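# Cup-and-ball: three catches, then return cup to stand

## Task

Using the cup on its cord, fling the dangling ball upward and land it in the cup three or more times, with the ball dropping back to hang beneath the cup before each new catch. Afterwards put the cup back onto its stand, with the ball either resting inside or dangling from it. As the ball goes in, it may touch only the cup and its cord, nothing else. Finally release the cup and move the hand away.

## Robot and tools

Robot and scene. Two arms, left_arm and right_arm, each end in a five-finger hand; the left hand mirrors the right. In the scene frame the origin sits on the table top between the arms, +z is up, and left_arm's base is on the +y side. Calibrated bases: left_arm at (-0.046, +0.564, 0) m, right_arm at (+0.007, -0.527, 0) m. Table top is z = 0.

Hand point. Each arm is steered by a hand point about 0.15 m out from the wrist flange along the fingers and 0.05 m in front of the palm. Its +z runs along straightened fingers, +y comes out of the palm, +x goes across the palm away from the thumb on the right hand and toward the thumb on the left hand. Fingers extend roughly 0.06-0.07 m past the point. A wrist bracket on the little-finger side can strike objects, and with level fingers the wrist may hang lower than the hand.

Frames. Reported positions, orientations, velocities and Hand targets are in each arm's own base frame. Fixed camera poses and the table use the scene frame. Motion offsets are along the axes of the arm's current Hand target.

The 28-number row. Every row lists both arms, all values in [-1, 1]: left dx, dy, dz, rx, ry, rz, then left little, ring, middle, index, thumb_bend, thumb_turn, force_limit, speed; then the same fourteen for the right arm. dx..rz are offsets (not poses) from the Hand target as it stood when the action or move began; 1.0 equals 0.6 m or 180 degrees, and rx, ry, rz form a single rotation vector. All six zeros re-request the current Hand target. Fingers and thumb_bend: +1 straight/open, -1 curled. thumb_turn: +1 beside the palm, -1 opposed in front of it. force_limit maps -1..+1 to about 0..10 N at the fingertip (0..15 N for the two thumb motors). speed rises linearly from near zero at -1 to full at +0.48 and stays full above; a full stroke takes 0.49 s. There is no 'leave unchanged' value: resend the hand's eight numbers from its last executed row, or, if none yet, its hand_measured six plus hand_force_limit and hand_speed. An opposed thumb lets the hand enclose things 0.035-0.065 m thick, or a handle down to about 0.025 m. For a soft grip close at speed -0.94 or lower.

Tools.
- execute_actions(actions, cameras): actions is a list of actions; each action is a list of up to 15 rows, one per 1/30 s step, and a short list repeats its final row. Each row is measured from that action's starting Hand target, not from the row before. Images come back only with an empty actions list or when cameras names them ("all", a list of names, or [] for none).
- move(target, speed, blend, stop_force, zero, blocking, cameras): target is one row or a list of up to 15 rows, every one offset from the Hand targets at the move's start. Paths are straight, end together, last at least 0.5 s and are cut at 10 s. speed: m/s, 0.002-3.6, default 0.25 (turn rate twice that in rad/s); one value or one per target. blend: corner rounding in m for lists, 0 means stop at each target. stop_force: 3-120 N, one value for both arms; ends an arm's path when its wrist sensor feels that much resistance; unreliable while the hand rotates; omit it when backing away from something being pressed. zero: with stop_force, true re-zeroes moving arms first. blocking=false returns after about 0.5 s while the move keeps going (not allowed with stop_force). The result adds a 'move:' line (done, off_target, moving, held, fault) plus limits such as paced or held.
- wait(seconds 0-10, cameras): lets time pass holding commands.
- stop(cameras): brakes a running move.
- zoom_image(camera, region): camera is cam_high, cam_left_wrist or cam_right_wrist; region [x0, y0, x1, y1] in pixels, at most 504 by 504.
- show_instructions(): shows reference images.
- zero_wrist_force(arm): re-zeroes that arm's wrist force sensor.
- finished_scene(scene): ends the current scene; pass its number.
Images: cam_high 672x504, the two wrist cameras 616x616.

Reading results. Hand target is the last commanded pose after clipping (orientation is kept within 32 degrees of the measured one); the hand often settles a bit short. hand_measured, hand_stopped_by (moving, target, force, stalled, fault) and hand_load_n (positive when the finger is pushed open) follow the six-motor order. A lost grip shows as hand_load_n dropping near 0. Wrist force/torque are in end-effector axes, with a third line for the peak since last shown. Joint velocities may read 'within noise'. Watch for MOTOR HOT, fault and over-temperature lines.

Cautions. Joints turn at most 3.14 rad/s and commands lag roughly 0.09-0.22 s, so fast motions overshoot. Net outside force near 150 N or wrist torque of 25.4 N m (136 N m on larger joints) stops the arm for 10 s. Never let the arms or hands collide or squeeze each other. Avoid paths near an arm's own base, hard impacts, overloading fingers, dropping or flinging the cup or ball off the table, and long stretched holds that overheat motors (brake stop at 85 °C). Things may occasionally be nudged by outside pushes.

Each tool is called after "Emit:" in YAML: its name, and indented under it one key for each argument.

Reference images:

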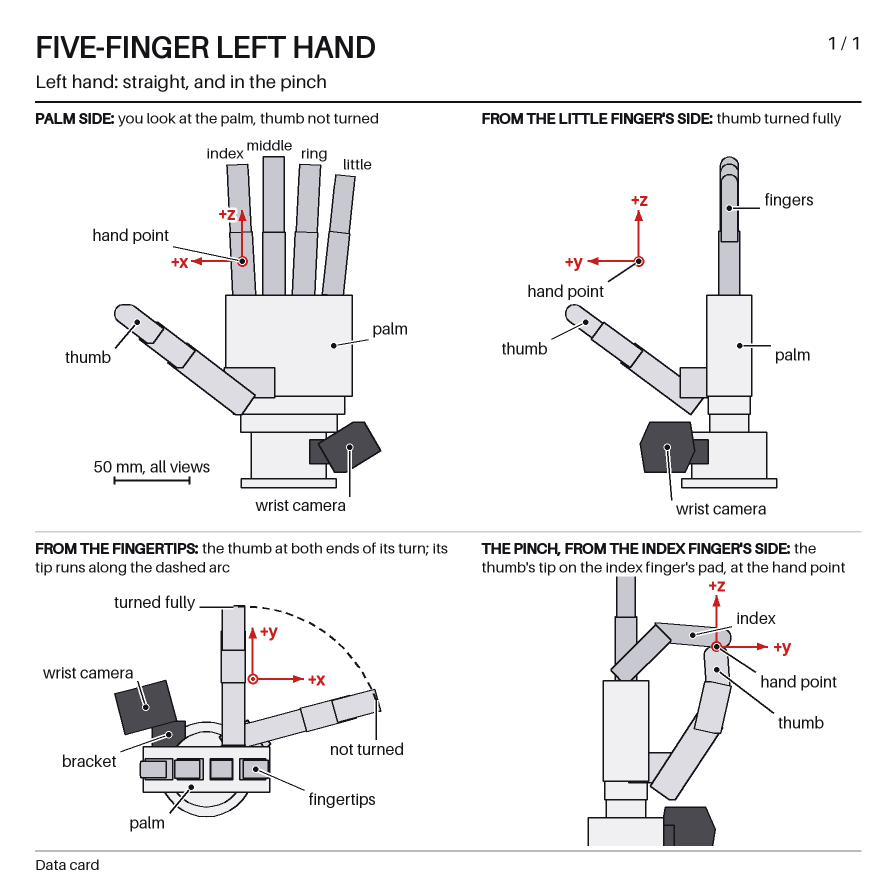

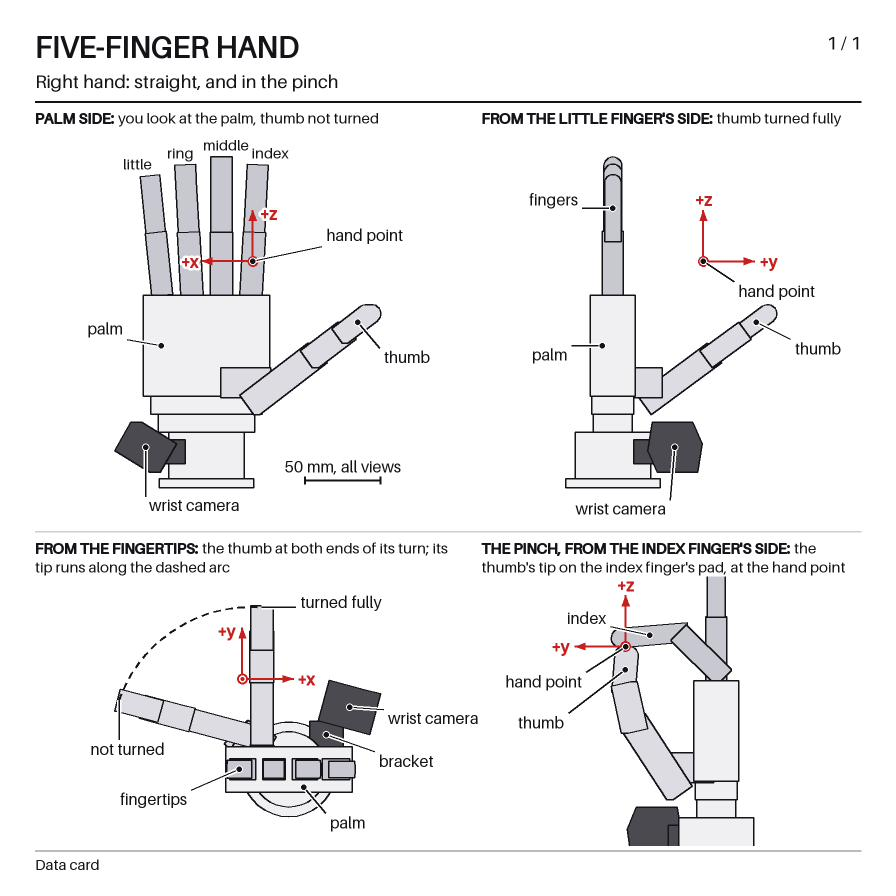

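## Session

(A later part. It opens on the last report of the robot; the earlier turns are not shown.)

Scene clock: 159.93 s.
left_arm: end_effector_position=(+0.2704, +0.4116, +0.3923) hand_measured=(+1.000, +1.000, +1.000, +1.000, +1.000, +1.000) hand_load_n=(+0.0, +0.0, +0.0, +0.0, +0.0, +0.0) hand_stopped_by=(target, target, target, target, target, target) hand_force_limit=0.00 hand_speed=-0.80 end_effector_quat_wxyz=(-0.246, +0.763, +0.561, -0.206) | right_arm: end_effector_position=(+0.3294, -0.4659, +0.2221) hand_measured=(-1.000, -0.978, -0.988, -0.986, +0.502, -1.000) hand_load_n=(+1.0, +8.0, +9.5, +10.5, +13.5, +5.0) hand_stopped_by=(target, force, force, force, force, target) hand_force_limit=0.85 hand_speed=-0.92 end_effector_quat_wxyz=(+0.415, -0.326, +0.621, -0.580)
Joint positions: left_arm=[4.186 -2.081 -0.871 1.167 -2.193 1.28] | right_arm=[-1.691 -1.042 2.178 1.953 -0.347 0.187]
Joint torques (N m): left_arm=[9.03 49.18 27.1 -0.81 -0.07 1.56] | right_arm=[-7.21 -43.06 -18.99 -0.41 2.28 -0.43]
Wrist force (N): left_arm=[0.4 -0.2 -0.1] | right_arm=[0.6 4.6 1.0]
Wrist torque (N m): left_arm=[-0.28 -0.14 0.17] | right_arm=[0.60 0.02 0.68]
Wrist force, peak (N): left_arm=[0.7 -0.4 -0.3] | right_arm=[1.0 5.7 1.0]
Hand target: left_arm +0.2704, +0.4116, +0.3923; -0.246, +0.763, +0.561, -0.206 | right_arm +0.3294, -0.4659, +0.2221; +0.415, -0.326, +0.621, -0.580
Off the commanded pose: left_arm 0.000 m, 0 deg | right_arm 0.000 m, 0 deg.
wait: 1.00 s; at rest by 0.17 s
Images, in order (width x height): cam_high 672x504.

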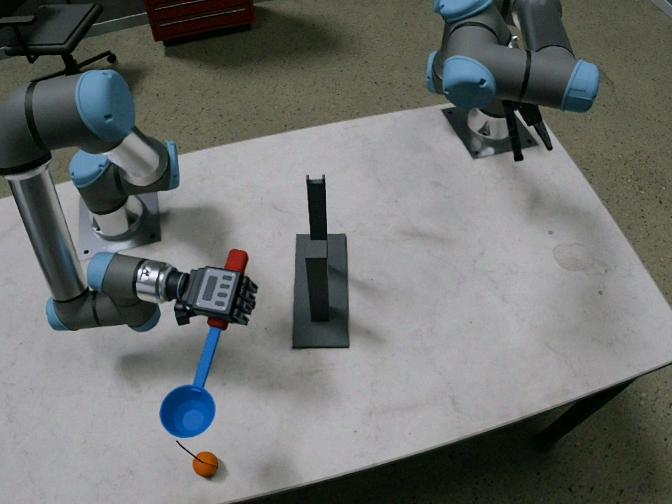

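Emit:
move:
  target:
    - [0,0,0,0,0,0,1,1,1,1,1,1,0,-0.8,-0.0022,0.0004,0.0045,0,0,0,-1,-1,-1,-1,-1,-1,0.85,-0.92]
    - [0,0,0,0,0,0,1,1,1,1,1,1,0,-0.8,-0.0054,-0.0227,0.0049,0,0,0,-1,-1,-1,-1,-1,-1,0.85,-0.92]
    - [0,0,0,0,0,0,1,1,1,1,1,1,0,-0.8,-0.0084,-0.0442,0.0052,0,0,0,-1,-1,-1,-1,-1,-1,0.85,-0.92]
  speed: [0.01, 0.008, 0.002]
  cameras: ["cam_high"]

Emit:
zoom_image:
  camera: "cam_high"
  region: [120, 400, 230, 504]

Emit:
wait:
  seconds: 0.2
  cameras: ["cam_high"]

Emit:
zoom_image:
  camera: "cam_high"
  region: [120, 400, 230, 504]

Emit:
wait:
  seconds: 0.2
  cameras: ["cam_high"]

Emit:
zoom_image:
  camera: "cam_high"
  region: [120, 400, 230, 504]

Scene clock: 174.53 s.
left_arm: end_effector_position=(+0.2704, +0.4116, +0.3923) hand_measured=(+1.000, +1.000, +1.000, +1.000, +1.000, +1.000) hand_load_n=(+0.0, +0.0, +0.0, +0.0, +0.0, +0.0) hand_stopped_by=(target, target, target, target, target, target) hand_force_limit=0.00 hand_speed=-0.80 end_effector_quat_wxyz=(-0.246, +0.763, +0.561, -0.206) | right_arm: end_effector_position=(+0.3324, -0.4659, +0.2492) hand_measured=(-1.000, -0.978, -0.988, -0.986, +0.502, -1.000) hand_load_n=(+1.5, +8.0, +9.5, +11.0, +13.5, +5.0) hand_stopped_by=(target, force, force, force, force, target) hand_force_limit=0.85 hand_speed=-0.92 end_effector_quat_wxyz=(+0.415, -0.326, +0.621, -0.580)
Joint positions: left_arm=[4.186 -2.081 -0.871 1.167 -2.193 1.28] | right_arm=[-1.683 -1.11 2.172 2.028 -0.355 0.186]
Joint torques (N m): left_arm=[8.46 49.38 27.25 -0.91 -0.07 1.49] | right_arm=[-7.77 -38.95 -19.88 0.02 2.29 -2.41]
Wrist force (N): left_arm=[0.5 -0.3 -0.1] | right_arm=[0.4 4.3 1.1]
Wrist torque (N m): left_arm=[-0.28 -0.15 0.17] | right_arm=[0.58 0.05 0.74]
Wrist force, peak (N): left_arm=[0.7 -0.2 -0.3] | right_arm=[1.2 5.8 1.3]
Hand target: left_arm +0.2704, +0.4116, +0.3923; -0.246, +0.763, +0.561, -0.206 | right_arm +0.3324, -0.4659, +0.2491; +0.415, -0.326, +0.621, -0.580
Off the commanded pose: left_arm 0.000 m, 0 deg | right_arm 0.000 m, 0 deg.
move: done
Images, in order (width x height): cam_high 672x504.

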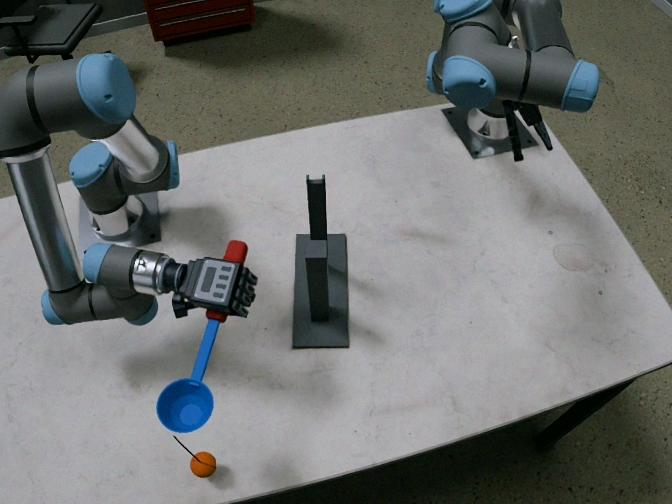

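Scaled by 4.582 from the camera's 672x504 image, which has a finer 960x720 frame.

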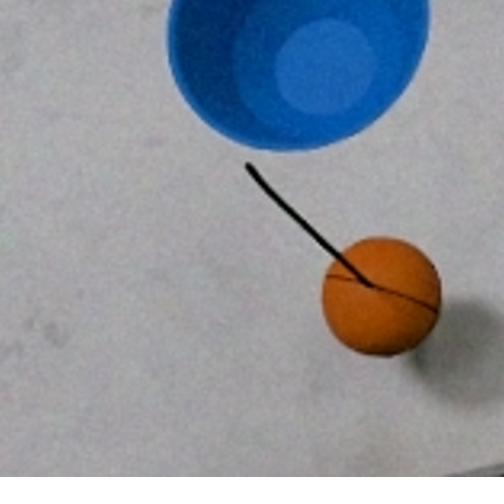

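Scene clock: 174.73 s.
left_arm: end_effector_position=(+0.2704, +0.4116, +0.3923) hand_measured=(+1.000, +1.000, +1.000, +1.000, +1.000, +1.000) hand_load_n=(+0.0, +0.0, +0.0, +0.0, -0.5, +0.0) hand_stopped_by=(target, target, target, target, target, target) hand_force_limit=0.00 hand_speed=-0.80 end_effector_quat_wxyz=(-0.246, +0.763, +0.561, -0.206) | right_arm: end_effector_position=(+0.3324, -0.4659, +0.2492) hand_measured=(-1.000, -0.978, -0.988, -0.986, +0.502, -1.000) hand_load_n=(+1.0, +8.0, +9.5, +11.0, +14.0, +4.5) hand_stopped_by=(target, force, force, force, force, target) hand_force_limit=0.85 hand_speed=-0.92 end_effector_quat_wxyz=(+0.415, -0.326, +0.621, -0.580)
Joint positions: left_arm=[4.186 -2.081 -0.871 1.167 -2.193 1.28] | right_arm=[-1.683 -1.11 2.172 2.028 -0.355 0.186]
Joint torques (N m): left_arm=[8.28 48.92 26.9 -0.78 -0.07 1.51] | right_arm=[-8.09 -36.81 -18.96 -0.79 2.39 -2.54]
Wrist force (N): left_arm=[0.4 -0.2 -0.2] | right_arm=[1.0 4.9 1.0]
Wrist torque (N m): left_arm=[-0.26 -0.14 0.17] | right_arm=[0.61 -0.01 0.77]
Wrist force, peak (N): left_arm=[0.5 -0.3 0.1] | right_arm=[1.0 5.4 0.9]
Hand target: left_arm +0.2704, +0.4116, +0.3923; -0.246, +0.763, +0.561, -0.206 | right_arm +0.3324, -0.4659, +0.2491; +0.415, -0.326, +0.621, -0.580
Off the commanded pose: left_arm 0.000 m, 0 deg | right_arm 0.000 m, 0 deg.
wait: 0.20 s; at rest by 0.17 s
Images, in order (width x height): cam_high 672x504.

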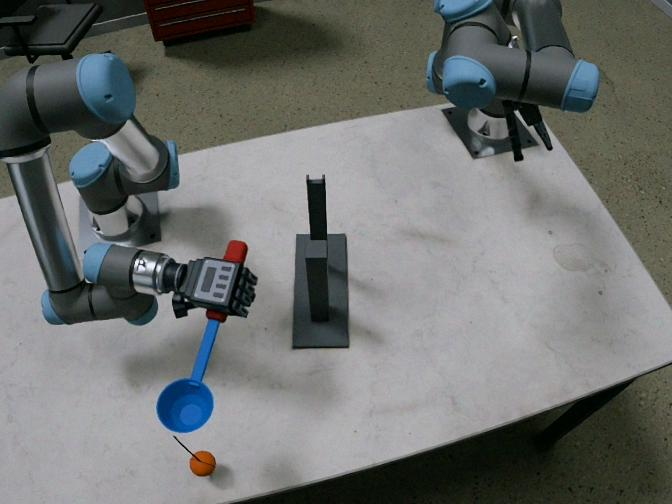

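Scaled by 4.582 from the camera's 672x504 image, which has a finer 960x720 frame.

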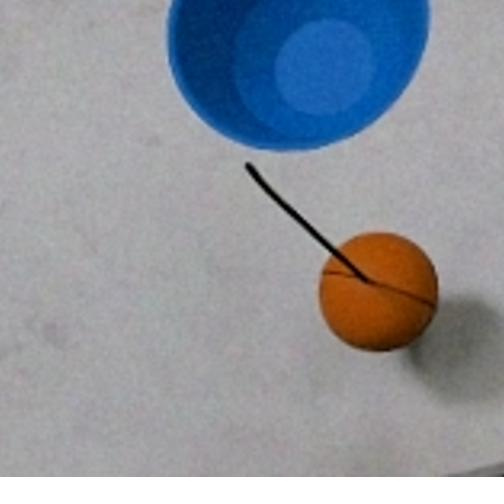

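Scene clock: 174.93 s.
left_arm: end_effector_position=(+0.2704, +0.4116, +0.3923) hand_measured=(+1.000, +1.000, +1.000, +1.000, +1.000, +1.000) hand_load_n=(+0.0, +0.0, +0.0, +0.0, +0.0, +0.0) hand_stopped_by=(target, target, target, target, target, target) hand_force_limit=0.00 hand_speed=-0.80 end_effector_quat_wxyz=(-0.246, +0.763, +0.561, -0.206) | right_arm: end_effector_position=(+0.3324, -0.4659, +0.2492) hand_measured=(-1.000, -0.978, -0.988, -0.986, +0.502, -1.000) hand_load_n=(+1.5, +8.0, +9.5, +10.5, +13.5, +5.0) hand_stopped_by=(target, force, force, force, force, target) hand_force_limit=0.85 hand_speed=-0.92 end_effector_quat_wxyz=(+0.415, -0.326, +0.621, -0.580)
Joint positions: left_arm=[4.186 -2.081 -0.871 1.167 -2.193 1.28] | right_arm=[-1.683 -1.11 2.172 2.028 -0.355 0.186]
Joint torques (N m): left_arm=[8.82 48.66 26.67 -0.79 0.01 1.5] | right_arm=[-8.51 -33.32 -18.9 -1.49 2.27 -2.53]
Wrist force (N): left_arm=[0.6 0.0 -0.2] | right_arm=[0.6 4.5 0.9]
Wrist torque (N m): left_arm=[-0.24 -0.17 0.17] | right_arm=[0.60 0.03 0.74]
Wrist force, peak (N): left_arm=[0.5 -0.4 -0.1] | right_arm=[1.3 5.7 0.9]
Hand target: left_arm +0.2704, +0.4116, +0.3923; -0.246, +0.763, +0.561, -0.206 | right_arm +0.3324, -0.4659, +0.2491; +0.415, -0.326, +0.621, -0.580
Off the commanded pose: left_arm 0.000 m, 0 deg | right_arm 0.000 m, 0 deg.
wait: 0.20 s; at rest by 0.17 s
Images, in order (width x height): cam_high 672x504.

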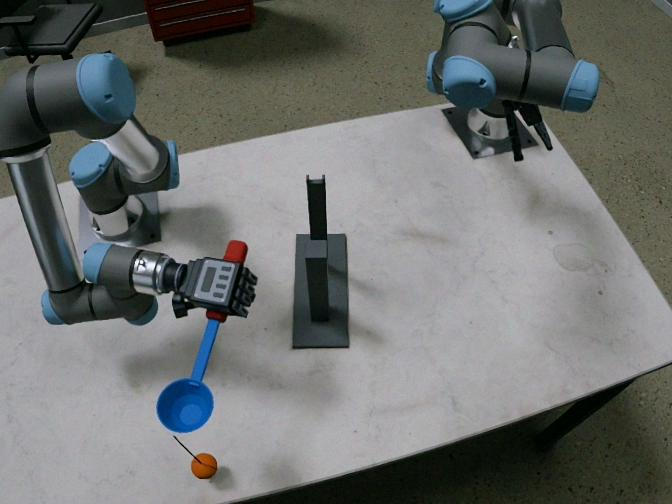

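Scaled by 4.582 from the camera's 672x504 image, which has a finer 960x720 frame.

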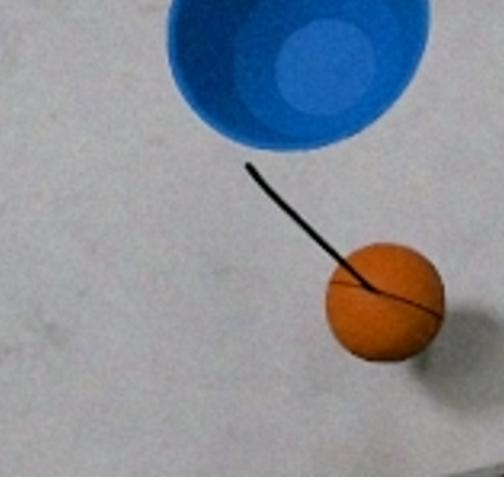

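Emit:
move:
  target: [0,0,0,0,0,0,1,1,1,1,1,1,0,-0.8,-0.0510,-0.3683,0.0060,0,0,0,-1,-1,-1,-1,-1,-1,0.85,-0.92]
  speed: 0.1335

Emit:
execute_actions:
  actions:
    - [[0,0,0,0,0,0,1,1,1,1,1,1,0,-0.8,0,0,0,0,0,0,-1,-1,-1,-1,-1,-1,0.85,-0.92],[0,0,0,0,0,0,1,1,1,1,1,1,0,-0.8,0,0,0,0,0,0,-1,-1,-1,-1,-1,-1,0.85,-0.92],[0,0,0,0,0,0,1,1,1,1,1,1,0,-0.8,0.0000,0.0001,0.0035,0,0,0,-1,-1,-1,-1,-1,-1,0.85,-0.92],[0,0,0,0,0,0,1,1,1,1,1,1,0,-0.8,0.0001,0.0002,0.0104,0,0,0,-1,-1,-1,-1,-1,-1,0.85,-0.92],[0,0,0,0,0,0,1,1,1,1,1,1,0,-0.8,0.0002,0.0003,0.0208,0,0,0,-1,-1,-1,-1,-1,-1,0.85,-0.92],[0,0,0,0,0,0,1,1,1,1,1,1,0,-0.8,0.0003,0.0006,0.0347,0,0,0,-1,-1,-1,-1,-1,-1,0.85,-0.92],[0,0,0,0,0,0,1,1,1,1,1,1,0,-0.8,0.0004,0.0008,0.0486,0,0,0,-1,-1,-1,-1,-1,-1,0.85,-0.92],[0,0,0,0,0,0,1,1,1,1,1,1,0,-0.8,0.0005,0.0010,0.0625,0,0,0,-1,-1,-1,-1,-1,-1,0.85,-0.92],[0,0,0,0,0,0,1,1,1,1,1,1,0,-0.8,0.0006,0.0012,0.0764,0,0,0,-1,-1,-1,-1,-1,-1,0.85,-0.92],[0,0,0,0,0,0,1,1,1,1,1,1,0,-0.8,0.0007,0.0014,0.0903,0,0,0,-1,-1,-1,-1,-1,-1,0.85,-0.92],[0,0,0,0,0,0,1,1,1,1,1,1,0,-0.8,0.0008,0.0017,0.1042,0,0,0,-1,-1,-1,-1,-1,-1,0.85,-0.92],[0,0,0,0,0,0,1,1,1,1,1,1,0,-0.8,0.0009,0.0019,0.1181,0,0,0,-1,-1,-1,-1,-1,-1,0.85,-0.92],[0,0,0,0,0,0,1,1,1,1,1,1,0,-0.8,0.0010,0.0021,0.1320,0,0,0,-1,-1,-1,-1,-1,-1,0.85,-0.92],[0,0,0,0,0,0,1,1,1,1,1,1,0,-0.8,0.0011,0.0023,0.1459,0,0,0,-1,-1,-1,-1,-1,-1,0.85,-0.92],[0,0,0,0,0,0,1,1,1,1,1,1,0,-0.8,0.0012,0.0025,0.1598,0,0,0,-1,-1,-1,-1,-1,-1,0.85,-0.92]]
    - [[0,0,0,0,0,0,1,1,1,1,1,1,0,-0.8,0.0000,0.0001,0.0049,0,0,0,-1,-1,-1,-1,-1,-1,0.85,-0.92],[0,0,0,0,0,0,1,1,1,1,1,1,0,-0.8,0,0,0.0007,0,0,0,-1,-1,-1,-1,-1,-1,0.85,-0.92],[0,0,0,0,0,0,1,1,1,1,1,1,0,-0.8,-0.0001,-0.0002,-0.0125,0,0,0,-1,-1,-1,-1,-1,-1,0.85,-0.92],[0,0,0,0,0,0,1,1,1,1,1,1,0,-0.8,-0.0003,-0.0006,-0.0347,0,0,0,-1,-1,-1,-1,-1,-1,0.85,-0.92],[0,0,0,0,0,0,1,1,1,1,1,1,0,-0.8,-0.0004,-0.0009,-0.0570,0,0,0,-1,-1,-1,-1,-1,-1,0.85,-0.92],[0,0,0,0,0,0,1,1,1,1,1,1,0,-0.8,-0.0006,-0.0013,-0.0792,0,0,0,-1,-1,-1,-1,-1,-1,0.85,-0.92],[0,0,0,0,0,0,1,1,1,1,1,1,0,-0.8,-0.0007,-0.0016,-0.1014,0,0,0,-1,-1,-1,-1,-1,-1,0.85,-0.92],[0,0,0,0,0,0,1,1,1,1,1,1,0,-0.8,-0.0009,-0.0020,-0.1237,0,0,0,-1,-1,-1,-1,-1,-1,0.85,-0.92],[0,0,0,0,0,0,1,1,1,1,1,1,0,-0.8,-0.0011,-0.0023,-0.1459,0,0,0,-1,-1,-1,-1,-1,-1,0.85,-0.92],[0,0,0,0,0,0,1,1,1,1,1,1,0,-0.8,-0.0012,-0.0027,-0.1681,0,0,0,-1,-1,-1,-1,-1,-1,0.85,-0.92],[0,0,0,0,0,0,1,1,1,1,1,1,0,-0.8,-0.0014,-0.0030,-0.1904,0,0,0,-1,-1,-1,-1,-1,-1,0.85,-0.92],[0,0,0,0,0,0,1,1,1,1,1,1,0,-0.8,-0.0016,-0.0034,-0.2126,0,0,0,-1,-1,-1,-1,-1,-1,0.85,-0.92],[0,0,0,0,0,0,1,1,1,1,1,1,0,-0.8,-0.0017,-0.0037,-0.2348,0,0,0,-1,-1,-1,-1,-1,-1,0.85,-0.92],[0,0,0,0,0,0,1,1,1,1,1,1,0,-0.8,-0.0018,-0.0039,-0.2446,0,0,0,-1,-1,-1,-1,-1,-1,0.85,-0.92],[0,0,0,0,0,0,1,1,1,1,1,1,0,-0.8,-0.0018,-0.0039,-0.2418,0,0,0,-1,-1,-1,-1,-1,-1,0.85,-0.92]]
    - [[0,0,0,0,0,0,1,1,1,1,1,1,0,-0.8,0.0001,0.0002,0.0153,0,0,0,-1,-1,-1,-1,-1,-1,0.85,-0.92],[0,0,0,0,0,0,1,1,1,1,1,1,0,-0.8,0.0003,0.0007,0.0431,0,0,0,-1,-1,-1,-1,-1,-1,0.85,-0.92],[0,0,0,0,0,0,1,1,1,1,1,1,0,-0.8,0.0005,0.0011,0.0709,0,0,0,-1,-1,-1,-1,-1,-1,0.85,-0.92],[0,0,0,0,0,0,1,1,1,1,1,1,0,-0.8,0.0007,0.0016,0.0987,0,0,0,-1,-1,-1,-1,-1,-1,0.85,-0.92],[0,0,0,0,0,0,1,1,1,1,1,1,0,-0.8,0.0009,0.0020,0.1264,0,0,0,-1,-1,-1,-1,-1,-1,0.85,-0.92],[0,0,0,0,0,0,1,1,1,1,1,1,0,-0.8,0.0011,0.0025,0.1542,0,0,0,-1,-1,-1,-1,-1,-1,0.85,-0.92],[0,0,0,0,0,0,1,1,1,1,1,1,0,-0.8,0.0013,0.0029,0.1820,0,0,0,-1,-1,-1,-1,-1,-1,0.85,-0.92],[0,0,0,0,0,0,1,1,1,1,1,1,0,-0.8,0.0015,0.0033,0.2098,0,0,0,-1,-1,-1,-1,-1,-1,0.85,-0.92],[0,0,0,0,0,0,1,1,1,1,1,1,0,-0.8,0.0018,0.0038,0.2376,0,0,0,-1,-1,-1,-1,-1,-1,0.85,-0.92],[0,0,0,0,0,0,1,1,1,1,1,1,0,-0.8,0.0020,0.0042,0.2654,0,0,0,-1,-1,-1,-1,-1,-1,0.85,-0.92],[0,0,0,0,0,0,1,1,1,1,1,1,0,-0.8,0.0022,0.0047,0.2932,0,0,0,-1,-1,-1,-1,-1,-1,0.85,-0.92],[0,0,0,0,0,0,1,1,1,1,1,1,0,-0.8,0.0024,0.0051,0.3210,0,0,0,-1,-1,-1,-1,-1,-1,0.85,-0.92],[0,0,0,0,0,0,1,1,1,1,1,1,0,-0.8,0.0026,0.0056,0.3488,0,0,0,-1,-1,-1,-1,-1,-1,0.85,-0.92],[0,0,0,0,0,0,1,1,1,1,1,1,0,-0.8,0.0027,0.0058,0.3627,0,0,0,-1,-1,-1,-1,-1,-1,0.85,-0.92],[0,0,0,0,0,0,1,1,1,1,1,1,0,-0.8,0.0027,0.0058,0.3627,0,0,0,-1,-1,-1,-1,-1,-1,0.85,-0.92]]
    - [[0,0,0,0,0,0,1,1,1,1,1,1,0,-0.8,-0.0001,-0.0002,-0.0139,0,0,0,-1,-1,-1,-1,-1,-1,0.85,-0.92],[0,0,0,0,0,0,1,1,1,1,1,1,0,-0.8,-0.0003,-0.0007,-0.0417,0,0,0,-1,-1,-1,-1,-1,-1,0.85,-0.92],[0,0,0,0,0,0,1,1,1,1,1,1,0,-0.8,-0.0005,-0.0010,-0.0639,0,0,0,-1,-1,-1,-1,-1,-1,0.85,-0.92],[0,0,0,0,0,0,1,1,1,1,1,1,0,-0.8,-0.0006,-0.0013,-0.0806,0,0,0,-1,-1,-1,-1,-1,-1,0.85,-0.92],[0,0,0,0,0,0,1,1,1,1,1,1,0,-0.8,0.0031,-0.0020,-0.0917,0,0,0,-1,-1,-1,-1,-1,-1,0.85,-0.92],[0,0,0,0,0,0,1,1,1,1,1,1,0,-0.8,0.0107,-0.0032,-0.0974,0,0,0,-1,-1,-1,-1,-1,-1,0.85,-0.92],[0,0,0,0,0,0,1,1,1,1,1,1,0,-0.8,0.0220,-0.0047,-0.1001,0,0,0,-1,-1,-1,-1,-1,-1,0.85,-0.92],[0,0,0,0,0,0,1,1,1,1,1,1,0,-0.8,0.0352,-0.0067,-0.1047,0,0,0,-1,-1,-1,-1,-1,-1,0.85,-0.92],[0,0,0,0,0,0,1,1,1,1,1,1,0,-0.8,0.0484,-0.0086,-0.1108,0,0,0,-1,-1,-1,-1,-1,-1,0.85,-0.92],[0,0,0,0,0,0,1,1,1,1,1,1,0,-0.8,0.0616,-0.0106,-0.1187,0,0,0,-1,-1,-1,-1,-1,-1,0.85,-0.92],[0,0,0,0,0,0,1,1,1,1,1,1,0,-0.8,0.0756,-0.0071,-0.1283,0,0,0,-1,-1,-1,-1,-1,-1,0.85,-0.92],[0,0,0,0,0,0,1,1,1,1,1,1,0,-0.8,0.0865,0.0025,-0.1397,0,0,0,-1,-1,-1,-1,-1,-1,0.85,-0.92],[0,0,0,0,0,0,1,1,1,1,1,1,0,-0.8,0.0943,0.0180,-0.1527,0,0,0,-1,-1,-1,-1,-1,-1,0.85,-0.92],[0,0,0,0,0,0,1,1,1,1,1,1,0,-0.8,0.0972,0.0397,-0.1676,0,0,0,-1,-1,-1,-1,-1,-1,0.85,-0.92],[0,0,0,0,0,0,1,1,1,1,1,1,0,-0.8,0.1009,0.0671,-0.1836,0,0,0,-1,-1,-1,-1,-1,-1,0.85,-0.92]]
    - [[0,0,0,0,0,0,1,1,1,1,1,1,0,-0.8,0.0041,0.0301,-0.0161,0,0,0,-1,-1,-1,-1,-1,-1,0.85,-0.92],[0,0,0,0,0,0,1,1,1,1,1,1,0,-0.8,0.0078,0.0573,-0.0315,0,0,0,-1,-1,-1,-1,-1,-1,0.85,-0.92],[0,0,0,0,0,0,1,1,1,1,1,1,0,-0.8,0.0111,0.0813,-0.0458,0,0,0,-1,-1,-1,-1,-1,-1,0.85,-0.92],[0,0,0,0,0,0,1,1,1,1,1,1,0,-0.8,0.0139,0.1020,-0.0584,0,0,0,-1,-1,-1,-1,-1,-1,0.85,-0.92],[0,0,0,0,0,0,1,1,1,1,1,1,0,-0.8,0.0162,0.1195,-0.0693,0,0,0,-1,-1,-1,-1,-1,-1,0.85,-0.92],[0,0,0,0,0,0,1,1,1,1,1,1,0,-0.8,0.0181,0.1337,-0.0778,0,0,0,-1,-1,-1,-1,-1,-1,0.85,-0.92],[0,0,0,0,0,0,1,1,1,1,1,1,0,-0.8,0.0196,0.1446,-0.0847,0,0,0,-1,-1,-1,-1,-1,-1,0.85,-0.92],[0,0,0,0,0,0,1,1,1,1,1,1,0,-0.8,0.0207,0.1522,-0.0898,0,0,0,-1,-1,-1,-1,-1,-1,0.85,-0.92],[0,0,0,0,0,0,1,1,1,1,1,1,0,-0.8,0.0212,0.1566,-0.0932,0,0,0,-1,-1,-1,-1,-1,-1,0.85,-0.92],[0,0,0,0,0,0,1,1,1,1,1,1,0,-0.8,0.0214,0.1581,-0.0949,0,0,0,-1,-1,-1,-1,-1,-1,0.85,-0.92]]
  cameras: ["cam_high"]

Emit:
wait:
  seconds: 0.3
  cameras: ["cam_high"]

Scene clock: 220.77 s.
left_arm: end_effector_position=(+0.2704, +0.4116, +0.3923) hand_measured=(+1.000, +1.000, +1.000, +1.000, +1.000, +1.000) hand_load_n=(+0.0, +0.0, +0.0, +0.0, +0.0, -0.5) hand_stopped_by=(target, target, target, target, target, target) hand_force_limit=0.00 hand_speed=-0.80 end_effector_quat_wxyz=(-0.246, +0.763, +0.561, -0.206) | right_arm: end_effector_position=(+0.3320, -0.4658, +0.4723) hand_measured=(-1.000, -0.978, -0.988, -0.986, +0.502, -1.000) hand_load_n=(+1.5, +8.0, +9.5, +10.5, +13.5, +4.5) hand_stopped_by=(target, force, force, force, force, target) hand_force_limit=0.85 hand_speed=-0.92 end_effector_quat_wxyz=(+0.415, -0.326, +0.621, -0.580)
Joint positions: left_arm=[4.186 -2.081 -0.871 1.167 -2.193 1.28] | right_arm=[-1.684 -1.516 1.945 2.661 -0.354 0.185]
Joint torques (N m): left_arm=[6.21 47.53 25.79 -0.79 -0.06 1.36] | right_arm=[8.37 -10.58 -21.41 -1.02 -2.12 1.89]
Wrist force (N): left_arm=[0.5 -0.3 -0.1] | right_arm=[1.0 3.9 0.6]
Wrist torque (N m): left_arm=[-0.28 -0.15 0.17] | right_arm=[0.59 -0.04 0.78]
Wrist force, peak (N): left_arm=[0.5 -0.6 -0.4] | right_arm=[1.2 7.3 0.7]
Hand target: left_arm +0.2704, +0.4116, +0.3923; -0.246, +0.763, +0.561, -0.206 | right_arm +0.3320, -0.4658, +0.4722; +0.415, -0.326, +0.621, -0.580
Off the commanded pose: left_arm 0.000 m, 0 deg | right_arm 0.000 m, 0 deg.
move: done

Scene clock: 223.53 s.
left_arm: end_effector_position=(+0.2704, +0.4116, +0.3923) hand_measured=(+1.000, +1.000, +1.000, +1.000, +1.000, +1.000) hand_load_n=(+0.0, +0.0, +0.0, +0.0, +0.0, +0.0) hand_stopped_by=(target, target, target, target, target, target) hand_force_limit=0.00 hand_speed=-0.80 end_effector_quat_wxyz=(-0.246, +0.763, +0.561, -0.206) | right_arm: end_effector_position=(+0.3108, -0.5167, +0.3256) hand_measured=(-1.000, -0.978, -0.988, -0.986, +0.502, -1.000) hand_load_n=(+1.0, +7.0, +9.5, +10.5, +14.0, +5.0) hand_stopped_by=(target, force, force, force, force, target) hand_force_limit=0.85 hand_speed=-0.92 end_effector_quat_wxyz=(+0.415, -0.326, +0.621, -0.580)
Joint positions: left_arm=[4.186 -2.081 -0.871 1.167 -2.193 1.28] | right_arm=[-1.72 -1.196 1.996 2.286 -0.318 0.192]
Joint torques (N m): left_arm=[6.37 48.33 25.15 -0.91 -0.01 1.43] | right_arm=[-4.4 -42.7 -10.06 -2.16 -0.19 -2.36]
Wrist force (N): left_arm=[0.4 -0.4 -0.1] | right_arm=[0.9 4.5 0.9]
Wrist torque (N m): left_arm=[-0.31 -0.13 0.17] | right_arm=[0.59 0.00 0.78]
Wrist force, peak (N): left_arm=[0.7 -0.2 -0.3] | right_arm=[1.3 5.5 10.8]
Hand target: left_arm +0.2704, +0.4116, +0.3923; -0.246, +0.763, +0.561, -0.206 | right_arm +0.3108, -0.5167, +0.3256; +0.415, -0.326, +0.621, -0.580
Off the commanded pose: left_arm 0.000 m, 0 deg | right_arm 0.000 m, 0 deg.
Step readings (end_effector_position of left_arm | right_arm):
0: (+0.2704, +0.4116, +0.3923) | (+0.3320, -0.4658, +0.4723)
1: (+0.2704, +0.4116, +0.3923) | (+0.3320, -0.4658, +0.4723)
2: (+0.2704, +0.4116, +0.3923) | (+0.3320, -0.4658, +0.4723)
4: (+0.2704, +0.4116, +0.3923) | (+0.3326, -0.4660, +0.4722)
8: (+0.2704, +0.4116, +0.3923) | (+0.3495, -0.4740, +0.4719)
15: (+0.2704, +0.4116, +0.3923) | (+0.4024, -0.5000, +0.4715)
16: (+0.2704, +0.4116, +0.3923) | (+0.4094, -0.5036, +0.4715)
17: (+0.2704, +0.4116, +0.3923) | (+0.4155, -0.5068, +0.4716)
19: (+0.2704, +0.4116, +0.3923) | (+0.4180, -0.5092, +0.4721)
23: (+0.2704, +0.4116, +0.3923) | (+0.3820, -0.4912, +0.4726)
30: (+0.2704, +0.4116, +0.3923) | (+0.2990, -0.4483, +0.4722)
31: (+0.2704, +0.4116, +0.3923) | (+0.2923, -0.4449, +0.4721)
32: (+0.2704, +0.4116, +0.3923) | (+0.2906, -0.4442, +0.4721)
34: (+0.2704, +0.4116, +0.3923) | (+0.3049, -0.4507, +0.4718)
38: (+0.2704, +0.4116, +0.3923) | (+0.3659, -0.4753, +0.4690)
45: (+0.2704, +0.4116, +0.3923) | (+0.4688, -0.5292, +0.4690)
46: (+0.2704, +0.4116, +0.3923) | (+0.4779, -0.5349, +0.4696)
47: (+0.2704, +0.4116, +0.3923) | (+0.4813, -0.5385, +0.4705)
49: (+0.2704, +0.4116, +0.3923) | (+0.4660, -0.5345, +0.4726)
53: (+0.2704, +0.4116, +0.3923) | (+0.4285, -0.5219, +0.4727)
60: (+0.2704, +0.4116, +0.3923) | (+0.3756, -0.5508, +0.4520)
61: (+0.2704, +0.4116, +0.3923) | (+0.3688, -0.5484, +0.4396)
62: (+0.2704, +0.4116, +0.3923) | (+0.3621, -0.5446, +0.4246)
64: (+0.2704, +0.4116, +0.3923) | (+0.3487, -0.5356, +0.3919)
68: (+0.2704, +0.4116, +0.3923) | (+0.3217, -0.5208, +0.3400)
75: (+0.2704, +0.4116, +0.3923) | (+0.3104, -0.5165, +0.3251)
Images, in order (width x height): cam_high 672x504.

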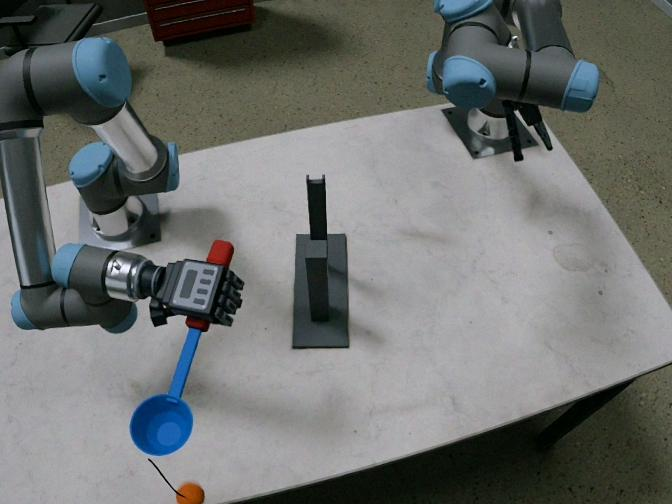

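Scene clock: 223.83 s.
left_arm: end_effector_position=(+0.2704, +0.4116, +0.3923) hand_measured=(+1.000, +1.000, +1.000, +1.000, +1.000, +1.000) hand_load_n=(+0.0, -0.5, +0.0, +0.0, +0.0, +0.0) hand_stopped_by=(target, target, target, target, target, target) hand_force_limit=0.00 hand_speed=-0.80 end_effector_quat_wxyz=(-0.246, +0.763, +0.561, -0.206) | right_arm: end_effector_position=(+0.3108, -0.5167, +0.3256) hand_measured=(-1.000, -0.978, -0.988, -0.986, +0.502, -1.000) hand_load_n=(+0.5, +7.0, +9.5, +10.5, +14.0, +5.5) hand_stopped_by=(target, force, force, force, force, target) hand_force_limit=0.85 hand_speed=-0.92 end_effector_quat_wxyz=(+0.415, -0.326, +0.621, -0.580)
Joint positions: left_arm=[4.186 -2.081 -0.871 1.167 -2.193 1.28] | right_arm=[-1.72 -1.197 1.996 2.286 -0.318 0.192]
Joint torques (N m): left_arm=[6.15 48.13 25.15 -0.97 -0.03 1.33] | right_arm=[-6.41 -42.83 -8.67 -2.3 1.82 -1.2]
Wrist force (N): left_arm=[0.2 0.0 -0.1] | right_arm=[1.2 5.3 0.9]
Wrist torque (N m): left_arm=[-0.25 -0.10 0.14] | right_arm=[0.59 -0.02 0.80]
Wrist force, peak (N): left_arm=[0.4 -0.3 -0.4] | right_arm=[1.2 5.3 0.9]
Hand target: left_arm +0.2704, +0.4116, +0.3923; -0.246, +0.763, +0.561, -0.206 | right_arm +0.3108, -0.5167, +0.3256; +0.415, -0.326, +0.621, -0.580
Off the commanded pose: left_arm 0.000 m, 0 deg | right_arm 0.000 m, 0 deg.
wait: 0.30 s; at rest by 0.17 s
Images, in order (width x height): cam_high 672x504.

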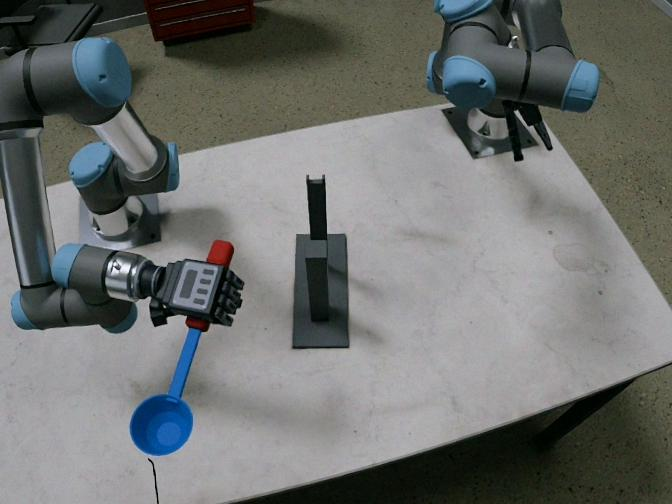

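Emit:
move:
  target: [0,0,0,0,0,0,1,1,1,1,1,1,0,-0.8,-0.0656,0.1952,-0.0096,0,0,0,-1,-1,-1,-1,-1,-1,0.85,-0.92]
  speed: 0.12

Emit:
wait:
  seconds: 4
  cameras: ["cam_high"]

Emit:
zoom_image:
  camera: "cam_high"
  region: [120, 400, 230, 504]

Emit:
wait:
  seconds: 0.5
  cameras: ["cam_high"]

Emit:
zoom_image:
  camera: "cam_high"
  region: [120, 400, 230, 504]

Scene clock: 249.00 s.
left_arm: end_effector_position=(+0.2704, +0.4116, +0.3923) hand_measured=(+1.000, +1.000, +1.000, +1.000, +1.000, +1.000) hand_load_n=(+0.0, +0.0, +0.0, -0.5, +0.0, +0.0) hand_stopped_by=(target, target, target, target, target, target) hand_force_limit=0.00 hand_speed=-0.80 end_effector_quat_wxyz=(-0.246, +0.763, +0.561, -0.206) | right_arm: end_effector_position=(+0.3322, -0.4657, +0.2149) hand_measured=(-1.000, -0.978, -0.988, -0.986, +0.502, -1.000) hand_load_n=(+0.5, +6.5, +9.5, +10.5, +13.5, +5.5) hand_stopped_by=(target, force, force, force, force, target) hand_force_limit=0.85 hand_speed=-0.92 end_effector_quat_wxyz=(+0.415, -0.326, +0.621, -0.580)
Joint positions: left_arm=[4.186 -2.081 -0.871 1.167 -2.193 1.28] | right_arm=[-1.683 -1.022 2.178 1.935 -0.355 0.186]
Joint torques (N m): left_arm=[6.1 47.18 24.75 -0.9 -0.02 1.27] | right_arm=[-7.96 -40.02 -12.9 -1 2.25 -2.14]
Wrist force (N): left_arm=[0.4 -0.1 -0.3] | right_arm=[0.5 4.5 0.8]
Wrist torque (N m): left_arm=[-0.26 -0.14 0.16] | right_arm=[0.59 0.03 0.59]
Wrist force, peak (N): left_arm=[0.7 -0.4 -0.4] | right_arm=[0.9 5.9 0.9]
Hand target: left_arm +0.2704, +0.4116, +0.3923; -0.246, +0.763, +0.561, -0.206 | right_arm +0.3322, -0.4658, +0.2149; +0.415, -0.326, +0.621, -0.580
Off the commanded pose: left_arm 0.000 m, 0 deg | right_arm 0.000 m, 0 deg.
move: done

Scene clock: 253.00 s.
left_arm: end_effector_position=(+0.2704, +0.4116, +0.3923) hand_measured=(+1.000, +1.000, +1.000, +1.000, +1.000, +1.000) hand_load_n=(+0.0, +0.0, +0.0, +0.0, +0.0, +0.0) hand_stopped_by=(target, target, target, target, target, target) hand_force_limit=0.00 hand_speed=-0.80 end_effector_quat_wxyz=(-0.246, +0.763, +0.561, -0.206) | right_arm: end_effector_position=(+0.3322, -0.4658, +0.2149) hand_measured=(-1.000, -0.978, -0.988, -0.986, +0.502, -1.000) hand_load_n=(+0.5, +7.0, +9.5, +11.0, +13.5, +5.5) hand_stopped_by=(target, force, force, force, force, target) hand_force_limit=0.85 hand_speed=-0.92 end_effector_quat_wxyz=(+0.415, -0.326, +0.621, -0.580)
Joint positions: left_arm=[4.186 -2.081 -0.871 1.167 -2.193 1.28] | right_arm=[-1.683 -1.022 2.178 1.935 -0.355 0.186]
Joint torques (N m): left_arm=[5.67 47.28 24.61 -0.91 0.03 1.16] | right_arm=[-7.8 -43.43 -5.77 -2.2 2.17 -2.64]
Wrist force (N): left_arm=[0.2 -0.3 -0.2] | right_arm=[0.8 3.6 0.7]
Wrist torque (N m): left_arm=[-0.27 -0.11 0.15] | right_arm=[0.58 -0.02 0.60]
Wrist force, peak (N): left_arm=[0.6 -0.3 -0.3] | right_arm=[0.7 5.4 0.6]
Hand target: left_arm +0.2704, +0.4116, +0.3923; -0.246, +0.763, +0.561, -0.206 | right_arm +0.3322, -0.4658, +0.2149; +0.415, -0.326, +0.621, -0.580
Off the commanded pose: left_arm 0.000 m, 0 deg | right_arm 0.000 m, 0 deg.
wait: 4.00 s; at rest by 0.17 s
Images, in order (width x height): cam_high 672x504.

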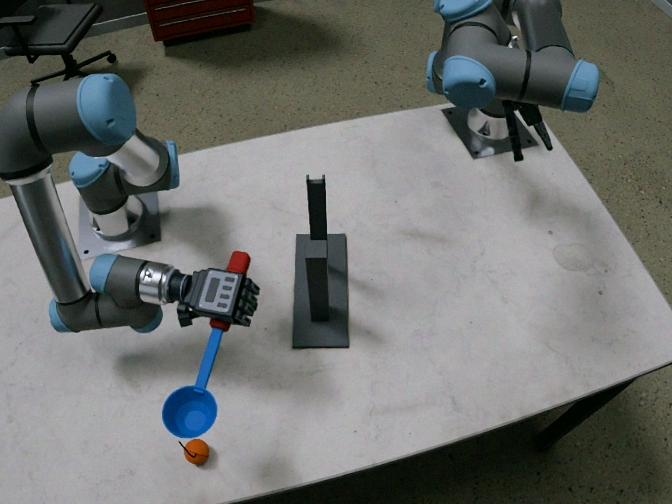

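Scaled by 4.582 from the camera's 672x504 image, which has a finer 960x720 frame.

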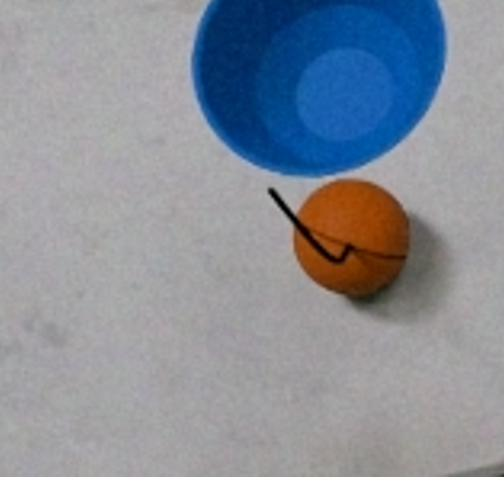

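Scene clock: 253.50 s.
left_arm: end_effector_position=(+0.2704, +0.4116, +0.3923) hand_measured=(+1.000, +1.000, +1.000, +1.000, +1.000, +1.000) hand_load_n=(+0.0, +0.0, +0.0, +0.0, +0.0, +0.0) hand_stopped_by=(target, target, target, target, target, target) hand_force_limit=0.00 hand_speed=-0.80 end_effector_quat_wxyz=(-0.246, +0.763, +0.561, -0.206) | right_arm: end_effector_position=(+0.3322, -0.4658, +0.2149) hand_measured=(-1.000, -0.978, -0.988, -0.986, +0.502, -1.000) hand_load_n=(+0.5, +7.0, +9.5, +11.0, +13.5, +5.5) hand_stopped_by=(target, force, force, force, force, target) hand_force_limit=0.85 hand_speed=-0.92 end_effector_quat_wxyz=(+0.415, -0.326, +0.621, -0.580)
Joint positions: left_arm=[4.186 -2.081 -0.871 1.167 -2.193 1.28] | right_arm=[-1.683 -1.022 2.178 1.935 -0.355 0.186]
Joint torques (N m): left_arm=[5.61 47.52 24.29 -0.93 -0.13 1.39] | right_arm=[-7.75 -42.87 -5.65 -2.26 2.25 -2.6]
Wrist force (N): left_arm=[0.5 -0.4 -0.1] | right_arm=[0.7 4.4 0.7]
Wrist torque (N m): left_arm=[-0.30 -0.15 0.18] | right_arm=[0.59 0.00 0.58]
Wrist force, peak (N): left_arm=[0.6 -0.1 -0.3] | right_arm=[1.1 5.1 1.2]
Hand target: left_arm +0.2704, +0.4116, +0.3923; -0.246, +0.763, +0.561, -0.206 | right_arm +0.3322, -0.4658, +0.2149; +0.415, -0.326, +0.621, -0.580
Off the commanded pose: left_arm 0.000 m, 0 deg | right_arm 0.000 m, 0 deg.
wait: 0.50 s; at rest by 0.17 s
Images, in order (width x height): cam_high 672x504.

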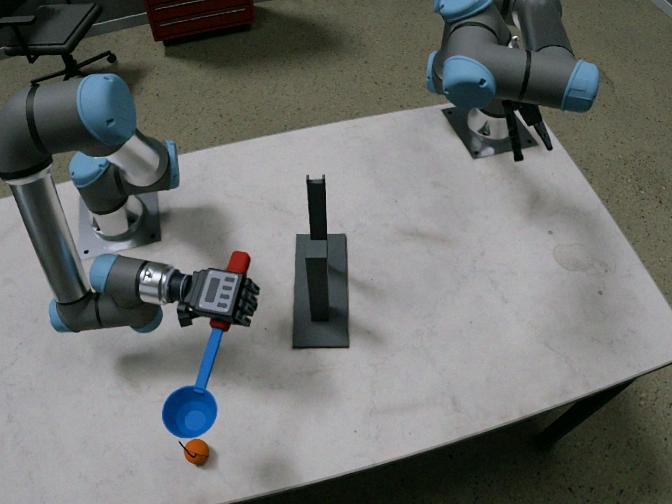

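Scaled by 4.582 from the camera's 672x504 image, which has a finer 960x720 frame.

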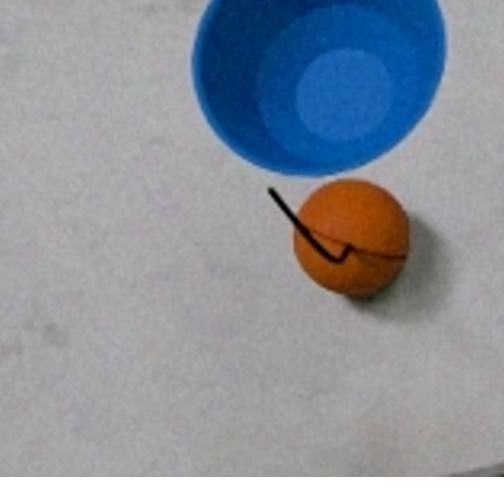

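Emit:
move:
  target:
    - [0,0,0,0,0,0,1,1,1,1,1,1,0,-0.8,-0.0313,0.0037,-0.0349,0,0,0,-1,-1,-1,-1,-1,-1,0.85,-0.92]
    - [0,0,0,0,0,0,1,1,1,1,1,1,0,-0.8,-0.0329,-0.0079,-0.0347,0,0,0,-1,-1,-1,-1,-1,-1,0.85,-0.92]
  speed: [0.03, 0.02]

Emit:
wait:
  seconds: 1.5
  cameras: ["cam_high"]

Emit:
zoom_image:
  camera: "cam_high"
  region: [120, 400, 230, 504]

Emit:
wait:
  seconds: 0.5
  cameras: ["cam_high"]

Emit:
zoom_image:
  camera: "cam_high"
  region: [120, 400, 230, 504]

Scene clock: 263.73 s.
left_arm: end_effector_position=(+0.2704, +0.4116, +0.3923) hand_measured=(+1.000, +1.000, +1.000, +1.000, +1.000, +1.000) hand_load_n=(+0.0, +0.0, +0.0, +0.0, -0.5, +0.0) hand_stopped_by=(target, target, target, target, target, target) hand_force_limit=0.00 hand_speed=-0.80 end_effector_quat_wxyz=(-0.246, +0.763, +0.561, -0.206) | right_arm: end_effector_position=(+0.3220, -0.4395, +0.2221) hand_measured=(-1.000, -0.978, -0.988, -0.986, +0.502, -1.000) hand_load_n=(+0.5, +7.5, +9.0, +11.0, +13.5, +5.0) hand_stopped_by=(target, force, force, force, force, target) hand_force_limit=0.85 hand_speed=-0.92 end_effector_quat_wxyz=(+0.415, -0.326, +0.621, -0.580)
Joint positions: left_arm=[4.186 -2.081 -0.871 1.167 -2.193 1.28] | right_arm=[-1.721 -1.075 2.257 1.903 -0.317 0.192]
Joint torques (N m): left_arm=[5.35 47.44 24.7 -0.84 -0.03 1.21] | right_arm=[8.56 -18.09 -14.22 -2.68 -2.12 -2.93]
Wrist force (N): left_arm=[0.4 -0.1 -0.2] | right_arm=[0.8 4.1 0.4]
Wrist torque (N m): left_arm=[-0.25 -0.14 0.16] | right_arm=[0.58 0.02 0.69]
Wrist force, peak (N): left_arm=[0.6 -0.4 -0.1] | right_arm=[1.0 5.4 1.1]
Hand target: left_arm +0.2704, +0.4116, +0.3923; -0.246, +0.763, +0.561, -0.206 | right_arm +0.3220, -0.4394, +0.2219; +0.415, -0.326, +0.621, -0.580
Off the commanded pose: left_arm 0.000 m, 0 deg | right_arm 0.000 m, 0 deg.
move: done

Scene clock: 265.23 s.
left_arm: end_effector_position=(+0.2704, +0.4116, +0.3923) hand_measured=(+1.000, +1.000, +1.000, +1.000, +1.000, +1.000) hand_load_n=(+0.0, +0.0, +0.0, +0.0, +0.0, +0.0) hand_stopped_by=(target, target, target, target, target, target) hand_force_limit=0.00 hand_speed=-0.80 end_effector_quat_wxyz=(-0.246, +0.763, +0.561, -0.206) | right_arm: end_effector_position=(+0.3220, -0.4394, +0.2219) hand_measured=(-1.000, -0.978, -0.988, -0.986, +0.502, -1.000) hand_load_n=(+0.5, +7.0, +9.5, +10.5, +13.5, +5.5) hand_stopped_by=(target, force, force, force, force, target) hand_force_limit=0.85 hand_speed=-0.92 end_effector_quat_wxyz=(+0.415, -0.326, +0.621, -0.580)
Joint positions: left_arm=[4.186 -2.081 -0.871 1.167 -2.193 1.28] | right_arm=[-1.721 -1.075 2.257 1.903 -0.317 0.192]
Joint torques (N m): left_arm=[4.81 47.08 24.66 -0.93 -0.05 1.28] | right_arm=[9.32 -17 -4.7 -2.11 -1.79 -2.63]
Wrist force (N): left_arm=[0.2 -0.2 -0.1] | right_arm=[0.6 4.7 0.9]
Wrist torque (N m): left_arm=[-0.27 -0.11 0.15] | right_arm=[0.60 0.04 0.59]
Wrist force, peak (N): left_arm=[0.6 -0.4 -0.2] | right_arm=[0.8 5.0 0.6]
Hand target: left_arm +0.2704, +0.4116, +0.3923; -0.246, +0.763, +0.561, -0.206 | right_arm +0.3220, -0.4394, +0.2219; +0.415, -0.326, +0.621, -0.580
Off the commanded pose: left_arm 0.000 m, 0 deg | right_arm 0.000 m, 0 deg.
wait: 1.50 s; at rest by 0.17 s
Images, in order (width x height): cam_high 672x504.

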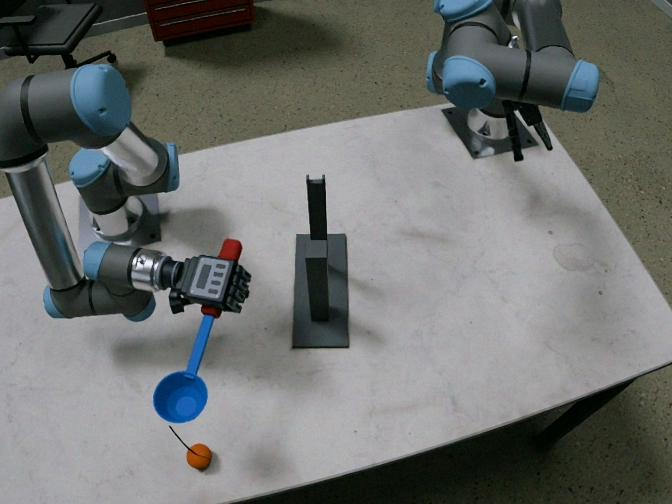

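Scaled by 4.582 from the camera's 672x504 image, which has a finer 960x720 frame.

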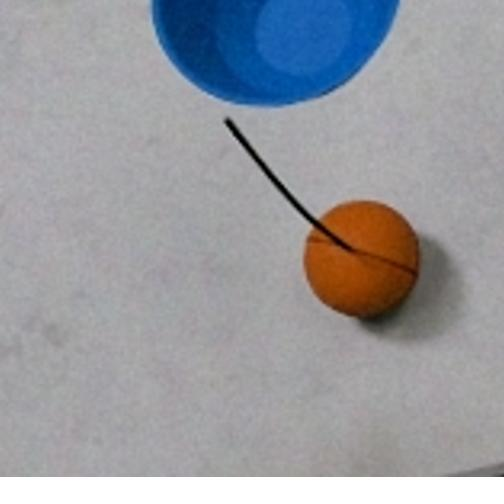

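Scene clock: 265.73 s.
left_arm: end_effector_position=(+0.2704, +0.4116, +0.3923) hand_measured=(+1.000, +1.000, +1.000, +1.000, +1.000, +1.000) hand_load_n=(+0.0, +0.0, +0.0, +0.0, +0.0, +0.0) hand_stopped_by=(target, target, target, target, target, target) hand_force_limit=0.00 hand_speed=-0.80 end_effector_quat_wxyz=(-0.246, +0.763, +0.561, -0.206) | right_arm: end_effector_position=(+0.3220, -0.4394, +0.2219) hand_measured=(-1.000, -0.978, -0.988, -0.986, +0.502, -1.000) hand_load_n=(+0.5, +7.0, +9.5, +11.0, +14.0, +5.5) hand_stopped_by=(target, force, force, force, force, target) hand_force_limit=0.85 hand_speed=-0.92 end_effector_quat_wxyz=(+0.415, -0.326, +0.621, -0.580)
Joint positions: left_arm=[4.186 -2.081 -0.871 1.167 -2.193 1.28] | right_arm=[-1.721 -1.075 2.257 1.903 -0.317 0.192]
Joint torques (N m): left_arm=[4.56 47.02 24.38 -0.81 -0.17 1.16] | right_arm=[8.71 -16.86 -4.33 -2.18 -1.78 -2.64]
Wrist force (N): left_arm=[0.5 -0.2 -0.3] | right_arm=[0.4 3.5 0.9]
Wrist torque (N m): left_arm=[-0.25 -0.15 0.16] | right_arm=[0.55 0.03 0.59]
Wrist force, peak (N): left_arm=[0.6 -0.4 -0.2] | right_arm=[0.8 4.9 0.8]
Hand target: left_arm +0.2704, +0.4116, +0.3923; -0.246, +0.763, +0.561, -0.206 | right_arm +0.3220, -0.4394, +0.2219; +0.415, -0.326, +0.621, -0.580
Off the commanded pose: left_arm 0.000 m, 0 deg | right_arm 0.000 m, 0 deg.
wait: 0.50 s; at rest by 0.17 s
Images, in order (width x height): cam_high 672x504.

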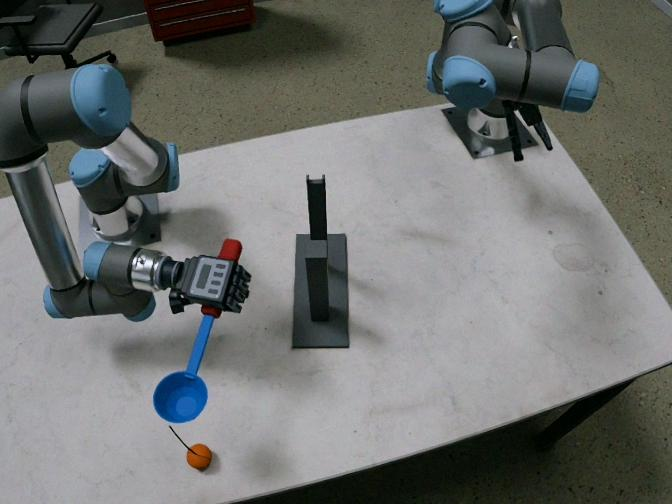

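Scaled by 4.582 from the camera's 672x504 image, which has a finer 960x720 frame.

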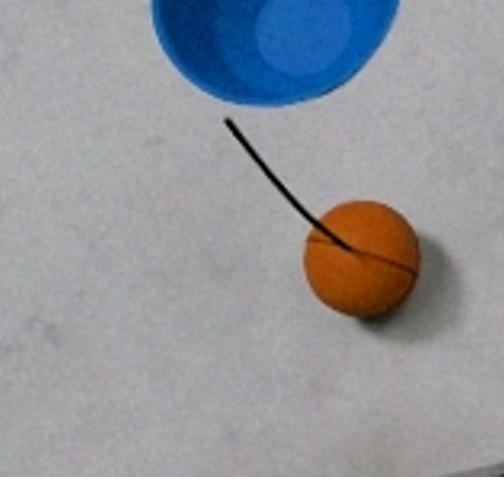

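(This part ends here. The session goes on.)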